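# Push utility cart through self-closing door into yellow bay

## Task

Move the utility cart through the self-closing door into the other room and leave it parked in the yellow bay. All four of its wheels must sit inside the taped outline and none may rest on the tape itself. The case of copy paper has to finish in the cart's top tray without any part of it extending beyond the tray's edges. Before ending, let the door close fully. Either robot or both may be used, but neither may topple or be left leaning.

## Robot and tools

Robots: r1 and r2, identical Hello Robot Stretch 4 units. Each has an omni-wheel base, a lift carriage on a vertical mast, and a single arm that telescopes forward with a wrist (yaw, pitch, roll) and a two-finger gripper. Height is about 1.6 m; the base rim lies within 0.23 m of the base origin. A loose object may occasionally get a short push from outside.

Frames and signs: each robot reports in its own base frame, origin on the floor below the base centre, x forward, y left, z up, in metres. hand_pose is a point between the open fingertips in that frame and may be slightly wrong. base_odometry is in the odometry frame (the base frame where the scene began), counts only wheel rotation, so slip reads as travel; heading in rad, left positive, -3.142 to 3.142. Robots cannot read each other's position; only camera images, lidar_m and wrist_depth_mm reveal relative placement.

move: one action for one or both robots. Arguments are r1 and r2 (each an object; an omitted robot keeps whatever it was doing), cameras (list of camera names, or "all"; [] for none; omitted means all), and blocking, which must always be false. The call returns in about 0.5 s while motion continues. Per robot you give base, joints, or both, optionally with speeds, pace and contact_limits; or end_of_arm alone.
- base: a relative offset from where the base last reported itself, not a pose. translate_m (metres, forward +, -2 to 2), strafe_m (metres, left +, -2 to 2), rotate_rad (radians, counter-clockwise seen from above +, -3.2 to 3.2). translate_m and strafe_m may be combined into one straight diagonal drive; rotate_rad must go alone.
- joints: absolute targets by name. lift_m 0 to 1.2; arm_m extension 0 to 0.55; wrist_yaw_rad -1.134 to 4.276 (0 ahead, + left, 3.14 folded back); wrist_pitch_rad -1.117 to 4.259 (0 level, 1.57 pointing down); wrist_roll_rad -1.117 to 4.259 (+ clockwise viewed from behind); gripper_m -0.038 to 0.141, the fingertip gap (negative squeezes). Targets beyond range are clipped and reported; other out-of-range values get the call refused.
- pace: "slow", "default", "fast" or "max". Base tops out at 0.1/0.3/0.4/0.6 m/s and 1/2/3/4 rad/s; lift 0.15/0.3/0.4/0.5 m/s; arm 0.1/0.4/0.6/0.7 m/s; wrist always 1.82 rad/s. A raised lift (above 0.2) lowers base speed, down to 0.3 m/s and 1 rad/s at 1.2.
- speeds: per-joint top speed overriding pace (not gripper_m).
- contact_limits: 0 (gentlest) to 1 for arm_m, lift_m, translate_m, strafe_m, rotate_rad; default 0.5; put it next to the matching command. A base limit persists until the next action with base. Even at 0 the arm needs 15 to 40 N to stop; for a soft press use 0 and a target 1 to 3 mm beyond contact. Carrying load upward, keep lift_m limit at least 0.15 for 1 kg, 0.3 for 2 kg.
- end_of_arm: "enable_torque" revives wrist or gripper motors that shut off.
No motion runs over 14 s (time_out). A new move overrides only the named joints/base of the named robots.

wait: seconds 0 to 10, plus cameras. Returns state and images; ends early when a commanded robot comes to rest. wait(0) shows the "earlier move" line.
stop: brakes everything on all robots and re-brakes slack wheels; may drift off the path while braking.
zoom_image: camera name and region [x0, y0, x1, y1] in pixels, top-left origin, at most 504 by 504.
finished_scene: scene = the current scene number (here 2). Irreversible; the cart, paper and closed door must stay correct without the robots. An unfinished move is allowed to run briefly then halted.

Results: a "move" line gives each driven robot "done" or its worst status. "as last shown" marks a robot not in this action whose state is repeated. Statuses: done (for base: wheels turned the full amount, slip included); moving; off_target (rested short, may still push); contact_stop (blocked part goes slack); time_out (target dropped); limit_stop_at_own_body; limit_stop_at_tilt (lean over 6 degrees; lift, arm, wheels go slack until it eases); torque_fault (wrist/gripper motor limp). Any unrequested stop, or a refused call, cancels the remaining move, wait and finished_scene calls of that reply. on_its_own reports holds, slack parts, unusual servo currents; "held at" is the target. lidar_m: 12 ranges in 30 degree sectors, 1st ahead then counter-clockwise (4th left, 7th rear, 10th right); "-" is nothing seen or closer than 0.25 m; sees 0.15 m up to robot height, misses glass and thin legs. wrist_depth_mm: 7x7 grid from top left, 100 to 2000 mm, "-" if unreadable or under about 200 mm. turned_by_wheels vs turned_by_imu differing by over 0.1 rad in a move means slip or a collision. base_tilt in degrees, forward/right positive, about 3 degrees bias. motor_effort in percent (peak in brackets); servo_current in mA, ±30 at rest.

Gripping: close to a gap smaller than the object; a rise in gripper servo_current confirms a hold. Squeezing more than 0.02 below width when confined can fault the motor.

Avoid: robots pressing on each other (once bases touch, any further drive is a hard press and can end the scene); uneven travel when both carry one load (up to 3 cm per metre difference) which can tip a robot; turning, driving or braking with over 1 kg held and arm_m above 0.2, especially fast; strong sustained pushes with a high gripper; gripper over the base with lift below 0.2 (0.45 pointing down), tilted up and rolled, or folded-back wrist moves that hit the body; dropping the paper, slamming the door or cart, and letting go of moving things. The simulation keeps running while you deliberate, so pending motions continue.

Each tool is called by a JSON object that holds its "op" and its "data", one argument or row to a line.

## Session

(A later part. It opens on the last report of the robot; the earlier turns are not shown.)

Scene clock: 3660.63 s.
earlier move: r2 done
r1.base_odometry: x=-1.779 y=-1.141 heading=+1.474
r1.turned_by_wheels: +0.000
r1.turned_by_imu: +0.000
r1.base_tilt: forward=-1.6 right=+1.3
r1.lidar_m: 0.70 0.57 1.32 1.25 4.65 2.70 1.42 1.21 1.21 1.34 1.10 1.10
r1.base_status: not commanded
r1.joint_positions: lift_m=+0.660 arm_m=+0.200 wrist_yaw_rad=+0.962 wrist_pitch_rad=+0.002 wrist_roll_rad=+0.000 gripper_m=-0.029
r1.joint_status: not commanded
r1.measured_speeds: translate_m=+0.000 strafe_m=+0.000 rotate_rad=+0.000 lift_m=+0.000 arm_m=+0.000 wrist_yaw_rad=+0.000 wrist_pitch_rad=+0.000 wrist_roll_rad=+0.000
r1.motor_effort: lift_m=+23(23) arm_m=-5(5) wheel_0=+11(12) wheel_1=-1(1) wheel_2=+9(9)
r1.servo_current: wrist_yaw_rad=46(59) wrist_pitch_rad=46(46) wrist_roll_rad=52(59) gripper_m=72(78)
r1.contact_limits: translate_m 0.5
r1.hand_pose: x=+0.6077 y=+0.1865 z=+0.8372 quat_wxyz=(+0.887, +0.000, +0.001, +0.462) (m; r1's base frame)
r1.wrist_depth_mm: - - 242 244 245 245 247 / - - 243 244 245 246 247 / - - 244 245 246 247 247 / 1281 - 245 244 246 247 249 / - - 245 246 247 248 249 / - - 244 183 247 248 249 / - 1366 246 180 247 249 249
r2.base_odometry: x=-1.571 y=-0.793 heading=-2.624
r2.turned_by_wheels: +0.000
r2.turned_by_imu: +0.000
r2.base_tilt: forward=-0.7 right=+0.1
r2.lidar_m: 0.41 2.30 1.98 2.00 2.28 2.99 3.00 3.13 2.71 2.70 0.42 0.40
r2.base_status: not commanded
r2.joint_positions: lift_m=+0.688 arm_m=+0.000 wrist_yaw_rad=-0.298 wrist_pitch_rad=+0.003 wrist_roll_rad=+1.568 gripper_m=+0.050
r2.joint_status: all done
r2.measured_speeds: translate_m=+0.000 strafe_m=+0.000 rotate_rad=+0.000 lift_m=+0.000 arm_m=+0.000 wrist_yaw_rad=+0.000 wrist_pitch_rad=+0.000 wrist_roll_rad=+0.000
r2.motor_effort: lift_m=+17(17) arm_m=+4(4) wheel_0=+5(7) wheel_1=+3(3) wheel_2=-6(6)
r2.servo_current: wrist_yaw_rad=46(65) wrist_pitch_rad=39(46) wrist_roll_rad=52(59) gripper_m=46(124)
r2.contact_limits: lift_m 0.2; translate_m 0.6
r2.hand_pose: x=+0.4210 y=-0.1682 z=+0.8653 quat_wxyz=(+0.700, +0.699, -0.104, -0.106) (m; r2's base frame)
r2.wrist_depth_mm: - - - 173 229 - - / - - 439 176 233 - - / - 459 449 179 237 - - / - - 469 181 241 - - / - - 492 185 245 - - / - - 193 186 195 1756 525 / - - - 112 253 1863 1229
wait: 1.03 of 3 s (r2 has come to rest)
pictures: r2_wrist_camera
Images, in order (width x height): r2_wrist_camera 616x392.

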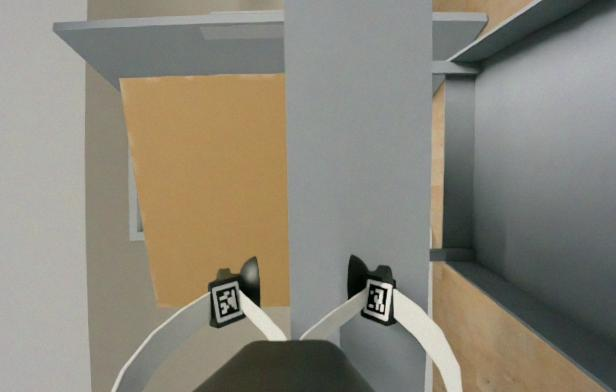

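{"op": "move", "data": {
  "blocking": false,
  "r2": {"base": {"translate_m": -0.0434, "strafe_m": -0.1076}, "pace": "slow", "contact_limits": {"strafe_m": 0.3}},
  "cameras": []
}}

{"op": "wait", "data": {
  "seconds": 4,
  "cameras": ["r2_wrist_camera", "r2_head_camera"]
}}

Scene clock: 3668.63 s.
move: r2 moving
r1.base_odometry: x=-1.779 y=-1.141 heading=+1.474
r1.turned_by_wheels: +0.000
r1.turned_by_imu: +0.000
r1.base_tilt: forward=-1.6 right=+1.3
r1.lidar_m: 0.68 0.55 1.28 1.23 4.64 2.72 1.42 1.19 1.21 1.33 1.11 1.09
r1.base_status: not commanded
r1.joint_positions: lift_m=+0.660 arm_m=+0.200 wrist_yaw_rad=+0.962 wrist_pitch_rad=+0.002 wrist_roll_rad=+0.000 gripper_m=-0.029
r1.joint_status: not commanded
r1.measured_speeds: translate_m=+0.000 strafe_m=+0.000 rotate_rad=+0.000 lift_m=+0.000 arm_m=+0.000 wrist_yaw_rad=+0.000 wrist_pitch_rad=+0.000 wrist_roll_rad=+0.000
r1.motor_effort: lift_m=+23(23) arm_m=-4(5) wheel_0=+11(12) wheel_1=+0(1) wheel_2=+9(9)
r1.servo_current: wrist_yaw_rad=65(65) wrist_pitch_rad=39(46) wrist_roll_rad=52(72) gripper_m=72(78)
r1.contact_limits: translate_m 0.5
r1.hand_pose: x=+0.6077 y=+0.1865 z=+0.8372 quat_wxyz=(+0.887, +0.000, +0.001, +0.462) (m; r1's base frame)
r1.wrist_depth_mm: - - 242 244 244 246 247 / - - 244 244 245 246 248 / - - 244 244 245 247 247 / 1255 - 244 245 247 247 249 / - - 245 246 247 247 248 / - - 245 183 247 249 249 / - 1336 246 180 248 249 250
r2.base_odometry: x=-1.573 y=-0.781 heading=-2.623
r2.turned_by_wheels: +0.001
r2.turned_by_imu: +0.001
r2.base_tilt: forward=-0.6 right=+0.1
r2.lidar_m: 0.38 2.32 2.02 2.02 2.31 2.98 2.99 3.08 2.68 2.69 0.43 0.40
r2.base_status: translate_m moving; strafe_m moving
r2.joint_positions: lift_m=+0.688 arm_m=+0.000 wrist_yaw_rad=-0.298 wrist_pitch_rad=+0.003 wrist_roll_rad=+1.568 gripper_m=+0.050
r2.joint_status: not commanded
r2.measured_speeds: translate_m=-0.019 strafe_m=-0.045 rotate_rad=-0.001 lift_m=+0.000 arm_m=+0.000 wrist_yaw_rad=+0.000 wrist_pitch_rad=+0.000 wrist_roll_rad=+0.000
r2.motor_effort: lift_m=+17(17) arm_m=+4(4) wheel_0=+8(10) wheel_1=-7(8) wheel_2=+6(8)
r2.servo_current: wrist_yaw_rad=52(59) wrist_pitch_rad=39(46) wrist_roll_rad=52(59) gripper_m=52(52)
r2.contact_limits: lift_m 0.2; strafe_m 0.3
r2.hand_pose: x=+0.4210 y=-0.1682 z=+0.8653 quat_wxyz=(+0.700, +0.699, -0.104, -0.106) (m; r2's base frame)
r2.wrist_depth_mm: - - - 170 229 - - / - - 430 174 231 - - / - 452 445 177 236 - - / - - 469 180 240 - - / - - 492 182 244 - - / - - 195 186 196 1661 539 / - - - 112 253 1808 1229
pictures: none
No camera images: "cameras" was empty.

Scene clock: 3670.57 s.
earlier move: r2 done
r1.base_odometry: x=-1.779 y=-1.141 heading=+1.474
r1.turned_by_wheels: +0.000
r1.turned_by_imu: +0.000
r1.base_tilt: forward=-1.6 right=+1.2
r1.lidar_m: 0.67 0.57 1.33 1.24 4.64 2.73 1.45 1.21 1.21 1.35 1.11 1.08
r1.base_status: not commanded
r1.joint_positions: lift_m=+0.660 arm_m=+0.200 wrist_yaw_rad=+0.962 wrist_pitch_rad=+0.002 wrist_roll_rad=+0.000 gripper_m=-0.029
r1.joint_status: not commanded
r1.measured_speeds: translate_m=+0.000 strafe_m=+0.000 rotate_rad=+0.000 lift_m=+0.000 arm_m=+0.000 wrist_yaw_rad=+0.000 wrist_pitch_rad=+0.000 wrist_roll_rad=+0.000
r1.motor_effort: lift_m=+23(23) arm_m=-5(5) wheel_0=+11(12) wheel_1=-1(1) wheel_2=+9(9)
r1.servo_current: wrist_yaw_rad=46(65) wrist_pitch_rad=46(46) wrist_roll_rad=39(72) gripper_m=65(78)
r1.contact_limits: translate_m 0.5
r1.hand_pose: x=+0.6077 y=+0.1865 z=+0.8372 quat_wxyz=(+0.887, +0.000, +0.001, +0.462) (m; r1's base frame)
r1.wrist_depth_mm: - - 243 243 244 246 247 / - - 243 244 245 246 246 / - - 244 244 245 247 247 / 1281 - 245 245 246 247 248 / - - 245 245 247 247 248 / - - 245 183 247 248 250 / - 1366 246 180 248 249 251
r2.base_odometry: x=-1.587 y=-0.678 heading=-2.623
r2.turned_by_wheels: +0.000
r2.turned_by_imu: +0.000
r2.base_tilt: forward=-0.7 right=+0.1
r2.lidar_m: 0.40 2.43 2.12 2.11 2.43 2.96 2.99 3.00 2.60 2.58 1.93 0.39
r2.base_status: done
r2.joint_positions: lift_m=+0.688 arm_m=+0.000 wrist_yaw_rad=-0.298 wrist_pitch_rad=+0.003 wrist_roll_rad=+1.568 gripper_m=+0.050
r2.joint_status: not commanded
r2.measured_speeds: translate_m=+0.000 strafe_m=+0.000 rotate_rad=+0.000 lift_m=+0.000 arm_m=+0.000 wrist_yaw_rad=+0.000 wrist_pitch_rad=+0.000 wrist_roll_rad=+0.000
r2.motor_effort: lift_m=+17(17) arm_m=+4(4) wheel_0=+7(13) wheel_1=-4(9) wheel_2=+4(8)
r2.servo_current: wrist_yaw_rad=52(59) wrist_pitch_rad=39(52) wrist_roll_rad=33(59) gripper_m=52(59)
r2.contact_limits: lift_m 0.2; strafe_m 0.3
r2.hand_pose: x=+0.4210 y=-0.1682 z=+0.8653 quat_wxyz=(+0.700, +0.699, -0.104, -0.106) (m; r2's base frame)
r2.wrist_depth_mm: - - - 171 229 233 235 / - - - 173 232 1808 - / - - 627 177 236 - - / - 455 445 179 239 - - / - - 466 183 244 - - / - - 196 186 196 - - / - - 525 112 254 1756 -
wait: 1.93 of 4 s (r2 has come to rest)
pictures: r2_head_camera, r2_wrist_camera
Images, in order (width x height): r2_head_camera 420x560, r2_wrist_camera 616x392.

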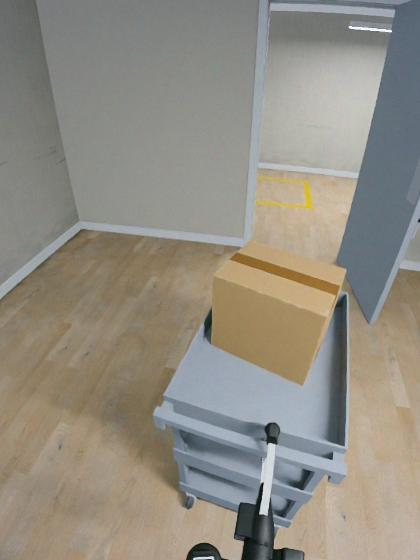

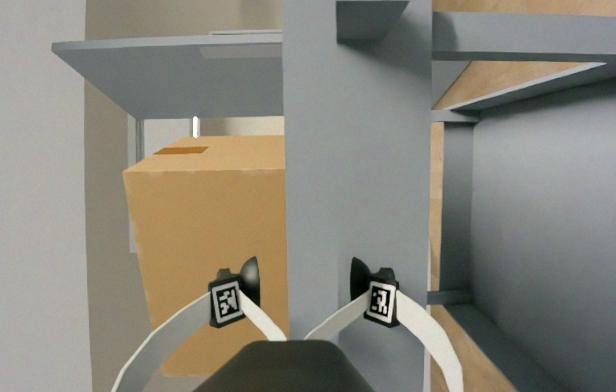

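{"op": "move", "data": {
  "blocking": false,
  "r2": {"joints": {"gripper_m": -0.035}},
  "cameras": []
}}

{"op": "wait", "data": {
  "seconds": 3,
  "cameras": []
}}

{"op": "move", "data": {
  "blocking": false,
  "r2": {"base": {"translate_m": 0.2898, "strafe_m": -0.0775}, "pace": "slow", "contact_limits": {"translate_m": 0.6}},
  "cameras": []
}}

{"op": "wait", "data": {
  "seconds": 6,
  "cameras": ["r2_wrist_camera", "r2_head_camera"]
}}

Scene clock: 3685.67 s.
move: r2 moving
r1.base_odometry: x=-1.779 y=-1.141 heading=+1.474
r1.turned_by_wheels: +0.000
r1.turned_by_imu: +0.000
r1.base_tilt: forward=-1.6 right=+1.3
r1.lidar_m: 0.65 0.57 1.30 1.26 4.70 2.71 1.43 1.20 1.20 1.33 1.10 1.09
r1.base_status: not commanded
r1.joint_positions: lift_m=+0.660 arm_m=+0.200 wrist_yaw_rad=+0.962 wrist_pitch_rad=+0.002 wrist_roll_rad=+0.000 gripper_m=-0.029
r1.joint_status: not commanded
r1.measured_speeds: translate_m=+0.000 strafe_m=+0.000 rotate_rad=+0.000 lift_m=+0.000 arm_m=+0.000 wrist_yaw_rad=+0.000 wrist_pitch_rad=+0.000 wrist_roll_rad=+0.000
r1.motor_effort: lift_m=+23(23) arm_m=-4(5) wheel_0=+11(11) wheel_1=-1(1) wheel_2=+9(9)
r1.servo_current: wrist_yaw_rad=46(72) wrist_pitch_rad=39(46) wrist_roll_rad=46(59) gripper_m=72(78)
r1.contact_limits: translate_m 0.5
r1.hand_pose: x=+0.6077 y=+0.1865 z=+0.8372 quat_wxyz=(+0.887, +0.000, +0.001, +0.462) (m; r1's base frame)
r1.wrist_depth_mm: - - 242 244 245 245 246 / - - 243 244 245 246 246 / - - 244 245 246 247 247 / 1308 - 244 245 246 247 248 / - - 245 246 247 248 249 / - - 245 182 248 250 249 / - 1366 246 180 247 249 250
r2.base_odometry: x=-1.587 y=-0.678 heading=-2.623
r2.turned_by_wheels: +0.000
r2.turned_by_imu: +0.000
r2.base_tilt: forward=-0.7 right=+0.0
r2.lidar_m: 0.39 2.43 2.11 2.12 2.46 2.98 2.99 2.98 2.57 2.59 1.94 0.38
r2.base_status: not commanded
r2.joint_positions: lift_m=+0.688 arm_m=+0.000 wrist_yaw_rad=-0.298 wrist_pitch_rad=+0.003 wrist_roll_rad=+1.568 gripper_m=+0.030
r2.joint_status: gripper_m moving
r2.measured_speeds: translate_m=+0.000 strafe_m=+0.000 rotate_rad=-0.001 lift_m=+0.000 arm_m=+0.000 wrist_yaw_rad=+0.000 wrist_pitch_rad=+0.000 wrist_roll_rad=+0.000
r2.motor_effort: lift_m=+17(17) arm_m=+4(4) wheel_0=+6(8) wheel_1=-4(5) wheel_2=+5(5)
r2.servo_current: wrist_yaw_rad=59(59) wrist_pitch_rad=39(46) wrist_roll_rad=52(52) gripper_m=156(156)
r2.contact_limits: lift_m 0.2; strafe_m 0.3
r2.hand_pose: x=+0.4210 y=-0.1682 z=+0.8653 quat_wxyz=(+0.700, +0.699, -0.104, -0.106) (m; r2's base frame)
r2.wrist_depth_mm: - - - 172 229 236 236 / - - - 174 234 1661 1160 / - - - 178 237 - - / - 455 442 180 240 - - / - - 469 183 244 - - / - - 191 186 195 - - / - - 521 112 252 1863 -
pictures: none
No camera images: "cameras" was empty.

Scene clock: 3686.70 s.
earlier move: r2 done
r1.base_odometry: x=-1.779 y=-1.141 heading=+1.474
r1.turned_by_wheels: +0.000
r1.turned_by_imu: +0.000
r1.base_tilt: forward=-1.6 right=+1.3
r1.lidar_m: 0.67 0.58 1.31 1.26 4.67 2.69 1.42 1.21 1.20 1.35 1.13 1.11
r1.base_status: not commanded
r1.joint_positions: lift_m=+0.660 arm_m=+0.200 wrist_yaw_rad=+0.962 wrist_pitch_rad=+0.002 wrist_roll_rad=+0.000 gripper_m=-0.029
r1.joint_status: not commanded
r1.measured_speeds: translate_m=+0.000 strafe_m=+0.000 rotate_rad=+0.000 lift_m=+0.000 arm_m=+0.000 wrist_yaw_rad=+0.000 wrist_pitch_rad=+0.000 wrist_roll_rad=+0.000
r1.motor_effort: lift_m=+23(23) arm_m=-5(5) wheel_0=+11(12) wheel_1=-1(1) wheel_2=+9(9)
r1.servo_current: wrist_yaw_rad=46(72) wrist_pitch_rad=39(46) wrist_roll_rad=39(72) gripper_m=65(78)
r1.contact_limits: translate_m 0.5
r1.hand_pose: x=+0.6077 y=+0.1865 z=+0.8372 quat_wxyz=(+0.887, +0.000, +0.001, +0.462) (m; r1's base frame)
r1.wrist_depth_mm: - - 243 244 244 245 246 / - - 243 244 245 246 247 / - - 244 245 246 246 248 / - - 244 246 246 247 248 / - - 244 246 247 248 248 / - - 245 183 247 249 249 / - 1366 246 180 247 249 249
r2.base_odometry: x=-1.587 y=-0.678 heading=-2.623
r2.turned_by_wheels: +0.000
r2.turned_by_imu: +0.000
r2.base_tilt: forward=-0.7 right=+0.0
r2.lidar_m: 0.37 2.44 2.11 2.11 2.47 2.98 2.98 2.97 2.59 2.58 0.43 0.39
r2.base_status: not commanded
r2.joint_positions: lift_m=+0.688 arm_m=+0.000 wrist_yaw_rad=-0.298 wrist_pitch_rad=+0.003 wrist_roll_rad=+1.568 gripper_m=-0.034
r2.joint_status: all done
r2.measured_speeds: translate_m=+0.000 strafe_m=+0.000 rotate_rad=+0.000 lift_m=+0.000 arm_m=+0.000 wrist_yaw_rad=+0.000 wrist_pitch_rad=+0.000 wrist_roll_rad=+0.000
r2.motor_effort: lift_m=+17(17) arm_m=+4(4) wheel_0=+2(8) wheel_1=-4(5) wheel_2=+4(5)
r2.servo_current: wrist_yaw_rad=52(59) wrist_pitch_rad=39(52) wrist_roll_rad=46(59) gripper_m=117(254)
r2.contact_limits: lift_m 0.2; strafe_m 0.3
r2.hand_pose: x=+0.4210 y=-0.1682 z=+0.8653 quat_wxyz=(+0.700, +0.699, -0.104, -0.106) (m; r2's base frame)
r2.wrist_depth_mm: - - - 158 216 224 - / - - - 160 220 1618 - / - - 640 162 223 - - / - 439 427 166 226 - - / - 462 459 169 231 - - / - - 185 171 180 - - / - - 504 112 238 - -
wait: 1.03 of 3 s (r2 has come to rest)
pictures: none
No camera images: "cameras" was empty.

Scene clock: 3687.20 s.
move: r2 moving
r1.base_odometry: x=-1.779 y=-1.141 heading=+1.474
r1.turned_by_wheels: +0.000
r1.turned_by_imu: +0.000
r1.base_tilt: forward=-1.5 right=+1.3
r1.lidar_m: 0.65 0.56 1.30 1.24 4.65 2.74 1.45 1.18 1.18 1.33 1.10 1.10
r1.base_status: not commanded
r1.joint_positions: lift_m=+0.660 arm_m=+0.200 wrist_yaw_rad=+0.962 wrist_pitch_rad=+0.002 wrist_roll_rad=+0.000 gripper_m=-0.029
r1.joint_status: not commanded
r1.measured_speeds: translate_m=+0.000 strafe_m=+0.000 rotate_rad=+0.000 lift_m=+0.000 arm_m=+0.000 wrist_yaw_rad=+0.000 wrist_pitch_rad=+0.000 wrist_roll_rad=+0.000
r1.motor_effort: lift_m=+23(23) arm_m=-5(5) wheel_0=+11(12) wheel_1=+0(1) wheel_2=+9(9)
r1.servo_current: wrist_yaw_rad=46(65) wrist_pitch_rad=39(46) wrist_roll_rad=52(59) gripper_m=72(72)
r1.contact_limits: translate_m 0.5
r1.hand_pose: x=+0.6077 y=+0.1865 z=+0.8372 quat_wxyz=(+0.887, +0.000, +0.001, +0.462) (m; r1's base frame)
r1.wrist_depth_mm: - - 242 244 245 245 246 / - - 243 244 245 247 247 / - - 243 245 245 246 247 / 1281 - 244 245 247 247 248 / - - 245 246 247 248 248 / - - 245 183 247 248 248 / - 1366 246 180 247 248 250
r2.base_odometry: x=-1.599 y=-0.681 heading=-2.623
r2.turned_by_wheels: +0.000
r2.turned_by_imu: +0.000
r2.base_tilt: forward=-0.7 right=+0.0
r2.lidar_m: 0.38 2.45 2.12 2.11 2.49 2.99 2.99 3.02 2.57 2.57 0.45 0.35
r2.base_status: translate_m moving; strafe_m moving
r2.joint_positions: lift_m=+0.688 arm_m=+0.000 wrist_yaw_rad=-0.299 wrist_pitch_rad=+0.003 wrist_roll_rad=+1.568 gripper_m=-0.034
r2.joint_status: not commanded
r2.measured_speeds: translate_m=+0.049 strafe_m=-0.014 rotate_rad=-0.002 lift_m=+0.000 arm_m=+0.000 wrist_yaw_rad=+0.000 wrist_pitch_rad=+0.000 wrist_roll_rad=+0.000
r2.motor_effort: lift_m=+17(17) arm_m=+4(4) wheel_0=+10(12) wheel_1=+6(6) wheel_2=-11(12)
r2.servo_current: wrist_yaw_rad=39(59) wrist_pitch_rad=39(52) wrist_roll_rad=52(65) gripper_m=91(117)
r2.contact_limits: lift_m 0.2; translate_m 0.6
r2.hand_pose: x=+0.4208 y=-0.1684 z=+0.8653 quat_wxyz=(+0.700, +0.699, -0.104, -0.106) (m; r2's base frame)
r2.wrist_depth_mm: - - - 158 216 223 - / - - - 161 220 1661 - / - - - 163 224 - - / - 439 427 166 226 - - / - 459 452 168 229 - - / - - 185 170 181 - - / - - 504 112 236 - -
pictures: none
No camera images: "cameras" was empty.

Scene clock: 3690.97 s.
earlier move: r2 done
r1.base_odometry: x=-1.779 y=-1.141 heading=+1.474
r1.turned_by_wheels: +0.000
r1.turned_by_imu: +0.000
r1.base_tilt: forward=-1.6 right=+1.2
r1.lidar_m: 0.69 0.55 1.05 1.13 4.68 2.71 1.42 1.17 1.20 1.34 1.10 1.11
r1.base_status: not commanded
r1.joint_positions: lift_m=+0.660 arm_m=+0.200 wrist_yaw_rad=+0.962 wrist_pitch_rad=+0.002 wrist_roll_rad=+0.000 gripper_m=-0.029
r1.joint_status: not commanded
r1.measured_speeds: translate_m=+0.000 strafe_m=+0.000 rotate_rad=+0.000 lift_m=+0.000 arm_m=+0.000 wrist_yaw_rad=+0.000 wrist_pitch_rad=+0.000 wrist_roll_rad=+0.000
r1.motor_effort: lift_m=+23(23) arm_m=-4(5) wheel_0=+12(12) wheel_1=-1(1) wheel_2=+9(9)
r1.servo_current: wrist_yaw_rad=72(72) wrist_pitch_rad=46(52) wrist_roll_rad=59(72) gripper_m=65(78)
r1.contact_limits: translate_m 0.5
r1.hand_pose: x=+0.6077 y=+0.1865 z=+0.8372 quat_wxyz=(+0.887, +0.000, +0.001, +0.462) (m; r1's base frame)
r1.wrist_depth_mm: - - 243 243 244 246 246 / - - 243 245 245 246 247 / 1078 - 243 245 246 246 247 / 1025 - 244 245 246 247 248 / - - 245 246 247 247 249 / - - 244 182 248 248 249 / - 143 246 180 248 249 250
r2.base_odometry: x=-1.877 y=-0.755 heading=-2.623
r2.turned_by_wheels: +0.000
r2.turned_by_imu: +0.000
r2.base_tilt: forward=-0.7 right=+0.0
r2.lidar_m: 0.41 2.44 2.11 2.11 2.46 3.28 3.28 3.00 2.58 2.61 0.38 0.36
r2.base_status: done
r2.joint_positions: lift_m=+0.688 arm_m=+0.000 wrist_yaw_rad=-0.302 wrist_pitch_rad=+0.003 wrist_roll_rad=+1.568 gripper_m=-0.034
r2.joint_status: not commanded
r2.measured_speeds: translate_m=+0.000 strafe_m=+0.000 rotate_rad=+0.000 lift_m=+0.000 arm_m=+0.000 wrist_yaw_rad=+0.000 wrist_pitch_rad=+0.000 wrist_roll_rad=+0.000
r2.motor_effort: lift_m=+17(17) arm_m=+4(4) wheel_0=+5(17) wheel_1=+3(7) wheel_2=-7(14)
r2.servo_current: wrist_yaw_rad=59(72) wrist_pitch_rad=46(52) wrist_roll_rad=46(65) gripper_m=98(117)
r2.contact_limits: lift_m 0.2; translate_m 0.6
r2.hand_pose: x=+0.4202 y=-0.1692 z=+0.8653 quat_wxyz=(+0.700, +0.698, -0.105, -0.108) (m; r2's base frame)
r2.wrist_depth_mm: - - 1537 128 185 189 - / - 504 496 137 193 - - / - 415 413 143 204 - - / - 455 442 150 214 - - / - - 492 158 226 - - / - - 185 167 181 691 - / - - - 112 251 1661 508
wait: 3.77 of 6 s (r2 has come to rest)
pictures: r2_head_camera, r2_wrist_camera
Images, in order (width x height): r2_head_camera 420x560, r2_wrist_camera 616x392.

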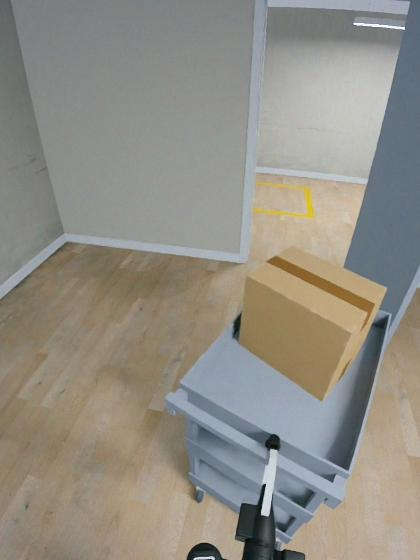

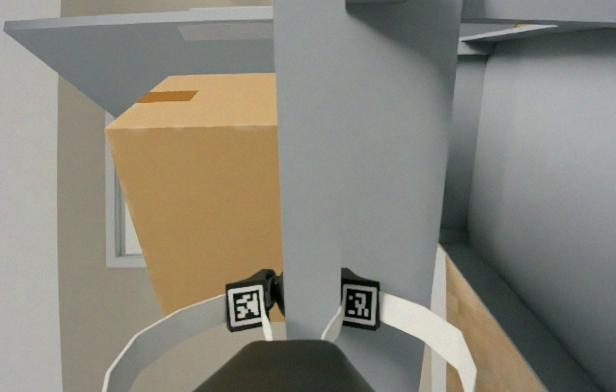

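{"op": "wait", "data": {
  "seconds": 0,
  "cameras": []
}}

Scene clock: 3723.50 s.
r1.base_odometry: x=-1.779 y=-1.141 heading=+1.474
r1.turned_by_wheels: +0.000
r1.turned_by_imu: +0.000
r1.base_tilt: forward=-1.6 right=+1.2
r1.lidar_m: 0.68 0.56 1.05 1.13 4.65 2.70 1.43 1.20 1.20 1.38 1.10 1.08
r1.base_status: not commanded
r1.joint_positions: lift_m=+0.660 arm_m=+0.200 wrist_yaw_rad=+0.962 wrist_pitch_rad=+0.002 wrist_roll_rad=+0.000 gripper_m=-0.029
r1.joint_status: not commanded
r1.measured_speeds: translate_m=+0.000 strafe_m=+0.000 rotate_rad=+0.000 lift_m=+0.000 arm_m=+0.000 wrist_yaw_rad=+0.000 wrist_pitch_rad=+0.000 wrist_roll_rad=+0.000
r1.motor_effort: lift_m=+23(23) arm_m=-5(5) wheel_0=+11(12) wheel_1=+0(1) wheel_2=+9(9)
r1.servo_current: wrist_yaw_rad=39(72) wrist_pitch_rad=39(52) wrist_roll_rad=52(72) gripper_m=78(78)
r1.contact_limits: translate_m 0.5
r1.hand_pose: x=+0.6077 y=+0.1865 z=+0.8372 quat_wxyz=(+0.887, +0.000, +0.001, +0.462) (m; r1's base frame)
r1.wrist_depth_mm: - - 242 243 244 245 247 / - - 244 245 245 246 247 / 1078 - 243 245 246 247 247 / 1042 - 245 245 246 247 248 / - - 245 246 246 247 248 / - - 244 183 247 248 249 / - 143 246 180 247 249 249
r2.base_odometry: x=-1.877 y=-0.755 heading=-2.623
r2.turned_by_wheels: +0.000
r2.turned_by_imu: +0.000
r2.base_tilt: forward=-0.7 right=+0.1
r2.lidar_m: 0.40 2.41 2.11 2.12 2.46 3.28 3.28 2.98 2.59 2.59 0.36 0.36
r2.base_status: done
r2.joint_positions: lift_m=+0.688 arm_m=+0.000 wrist_yaw_rad=-0.302 wrist_pitch_rad=+0.003 wrist_roll_rad=+1.568 gripper_m=-0.034
r2.joint_status: not commanded
r2.measured_speeds: translate_m=+0.000 strafe_m=+0.000 rotate_rad=+0.000 lift_m=+0.000 arm_m=+0.000 wrist_yaw_rad=+0.000 wrist_pitch_rad=+0.000 wrist_roll_rad=+0.000
r2.motor_effort: lift_m=+17(17) arm_m=+4(4) wheel_0=+4(17) wheel_1=+3(7) wheel_2=-7(14)
r2.servo_current: wrist_yaw_rad=52(72) wrist_pitch_rad=39(52) wrist_roll_rad=39(65) gripper_m=91(117)
r2.contact_limits: lift_m 0.2; translate_m 0.6
r2.hand_pose: x=+0.4202 y=-0.1692 z=+0.8653 quat_wxyz=(+0.700, +0.698, -0.105, -0.108) (m; r2's base frame)
r2.wrist_depth_mm: - - 1537 128 186 188 - / - 504 500 136 194 - - / - 415 410 144 203 - - / - 459 442 150 214 - - / - - 488 158 226 - - / - - 185 167 181 691 - / - - - 112 252 1661 512
pictures: none
No camera images: "cameras" was empty.

{"op": "move", "data": {
  "blocking": false,
  "r2": {"base": {"translate_m": 0.1117, "strafe_m": -0.1658}, "pace": "slow", "contact_limits": {"strafe_m": 0.6}},
  "cameras": []
}}

{"op": "wait", "data": {
  "seconds": 6,
  "cameras": ["r2_head_camera"]
}}

Scene clock: 3753.07 s.
move: r2 moving
r1.base_odometry: x=-1.779 y=-1.141 heading=+1.474
r1.turned_by_wheels: +0.000
r1.turned_by_imu: +0.000
r1.base_tilt: forward=-1.6 right=+1.3
r1.lidar_m: 0.65 0.56 1.02 1.12 4.67 2.71 1.42 1.21 1.19 1.33 1.10 1.12
r1.base_status: not commanded
r1.joint_positions: lift_m=+0.660 arm_m=+0.200 wrist_yaw_rad=+0.962 wrist_pitch_rad=+0.002 wrist_roll_rad=+0.000 gripper_m=-0.029
r1.joint_status: not commanded
r1.measured_speeds: translate_m=+0.000 strafe_m=+0.000 rotate_rad=+0.000 lift_m=+0.000 arm_m=+0.000 wrist_yaw_rad=+0.000 wrist_pitch_rad=+0.000 wrist_roll_rad=+0.000
r1.motor_effort: lift_m=+23(23) arm_m=-5(5) wheel_0=+11(12) wheel_1=-1(1) wheel_2=+9(9)
r1.servo_current: wrist_yaw_rad=59(59) wrist_pitch_rad=46(46) wrist_roll_rad=52(52) gripper_m=72(78)
r1.contact_limits: translate_m 0.5
r1.hand_pose: x=+0.6077 y=+0.1865 z=+0.8372 quat_wxyz=(+0.887, +0.000, +0.001, +0.462) (m; r1's base frame)
r1.wrist_depth_mm: - - 242 244 244 245 247 / - - 243 244 245 247 247 / 1060 - 243 244 245 247 248 / 1025 - 245 245 246 247 248 / - - 243 246 246 248 248 / - - 244 183 247 248 249 / - 143 246 180 247 249 250
r2.base_odometry: x=-1.888 y=-0.749 heading=-2.624
r2.turned_by_wheels: +0.000
r2.turned_by_imu: +0.000
r2.base_tilt: forward=-0.7 right=+0.0
r2.lidar_m: 0.40 2.46 2.12 2.12 2.49 3.29 3.29 2.98 2.57 2.58 0.37 0.33
r2.base_status: translate_m moving; strafe_m moving
r2.joint_positions: lift_m=+0.688 arm_m=+0.000 wrist_yaw_rad=-0.302 wrist_pitch_rad=+0.003 wrist_roll_rad=+1.568 gripper_m=-0.034
r2.joint_status: not commanded
r2.measured_speeds: translate_m=+0.026 strafe_m=-0.040 rotate_rad=+0.002 lift_m=+0.000 arm_m=+0.000 wrist_yaw_rad=+0.000 wrist_pitch_rad=+0.000 wrist_roll_rad=+0.000
r2.motor_effort: lift_m=+17(17) arm_m=+3(4) wheel_0=+12(13) wheel_1=-5(6) wheel_2=-10(11)
r2.servo_current: wrist_yaw_rad=52(59) wrist_pitch_rad=39(46) wrist_roll_rad=39(52) gripper_m=91(98)
r2.contact_limits: lift_m 0.2; strafe_m 0.6
r2.hand_pose: x=+0.4202 y=-0.1692 z=+0.8653 quat_wxyz=(+0.700, +0.698, -0.105, -0.108) (m; r2's base frame)
r2.wrist_depth_mm: - - 1499 126 182 186 - / - 496 488 135 191 - - / - 415 407 142 202 - - / - 459 439 149 211 - - / - - 492 157 224 - - / - - 185 166 181 691 - / - - - 112 253 1708 517
pictures: none
No camera images: "cameras" was empty.

Scene clock: 3755.83 s.
earlier move: r2 done
r1.base_odometry: x=-1.779 y=-1.141 heading=+1.474
r1.turned_by_wheels: +0.000
r1.turned_by_imu: +0.000
r1.base_tilt: forward=-1.6 right=+1.3
r1.lidar_m: 0.64 0.57 0.84 1.09 4.68 2.70 1.43 1.20 1.20 1.33 1.11 1.09
r1.base_status: not commanded
r1.joint_positions: lift_m=+0.660 arm_m=+0.200 wrist_yaw_rad=+0.962 wrist_pitch_rad=+0.002 wrist_roll_rad=+0.000 gripper_m=-0.029
r1.joint_status: not commanded
r1.measured_speeds: translate_m=+0.000 strafe_m=+0.000 rotate_rad=+0.000 lift_m=+0.000 arm_m=+0.000 wrist_yaw_rad=+0.000 wrist_pitch_rad=+0.000 wrist_roll_rad=+0.000
r1.motor_effort: lift_m=+23(23) arm_m=-4(5) wheel_0=+11(12) wheel_1=-1(1) wheel_2=+9(9)
r1.servo_current: wrist_yaw_rad=39(72) wrist_pitch_rad=39(52) wrist_roll_rad=46(72) gripper_m=72(78)
r1.contact_limits: translate_m 0.5
r1.hand_pose: x=+0.6077 y=+0.1865 z=+0.8372 quat_wxyz=(+0.887, +0.000, +0.001, +0.462) (m; r1's base frame)
r1.wrist_depth_mm: - - 243 244 245 245 247 / - - 243 244 246 246 247 / 866 1008 244 245 246 247 248 / 866 976 244 246 246 247 248 / - - 245 245 246 248 248 / - - 245 183 247 248 249 / - 143 247 180 248 249 249
r2.base_odometry: x=-2.056 y=-0.666 heading=-2.623
r2.turned_by_wheels: +0.000
r2.turned_by_imu: +0.002
r2.base_tilt: forward=-0.7 right=+0.1
r2.lidar_m: 0.37 2.57 2.23 2.25 2.57 3.42 3.45 2.83 2.46 2.45 1.52 0.36
r2.base_status: done
r2.joint_positions: lift_m=+0.688 arm_m=+0.000 wrist_yaw_rad=-0.296 wrist_pitch_rad=+0.003 wrist_roll_rad=+1.568 gripper_m=-0.034
r2.joint_status: not commanded
r2.measured_speeds: translate_m=+0.000 strafe_m=+0.000 rotate_rad=+0.000 lift_m=+0.000 arm_m=+0.000 wrist_yaw_rad=+0.000 wrist_pitch_rad=+0.000 wrist_roll_rad=+0.000
r2.motor_effort: lift_m=+17(17) arm_m=+4(4) wheel_0=+8(16) wheel_1=-3(7) wheel_2=-3(11)
r2.servo_current: wrist_yaw_rad=59(59) wrist_pitch_rad=46(46) wrist_roll_rad=46(59) gripper_m=91(98)
r2.contact_limits: lift_m 0.2; strafe_m 0.6
r2.hand_pose: x=+0.4212 y=-0.1678 z=+0.8653 quat_wxyz=(+0.700, +0.699, -0.103, -0.106) (m; r2's base frame)
r2.wrist_depth_mm: - - 1308 128 186 189 - / - - 525 137 194 - - / - 415 410 144 204 - - / - 455 436 150 214 - - / - - 480 158 225 - - / - - 186 167 182 676 - / - - - 112 250 1708 521
wait: 2.77 of 6 s (r2 has come to rest)
pictures: r2_head_camera
Images, in order (width x height): r2_head_camera 420x560.

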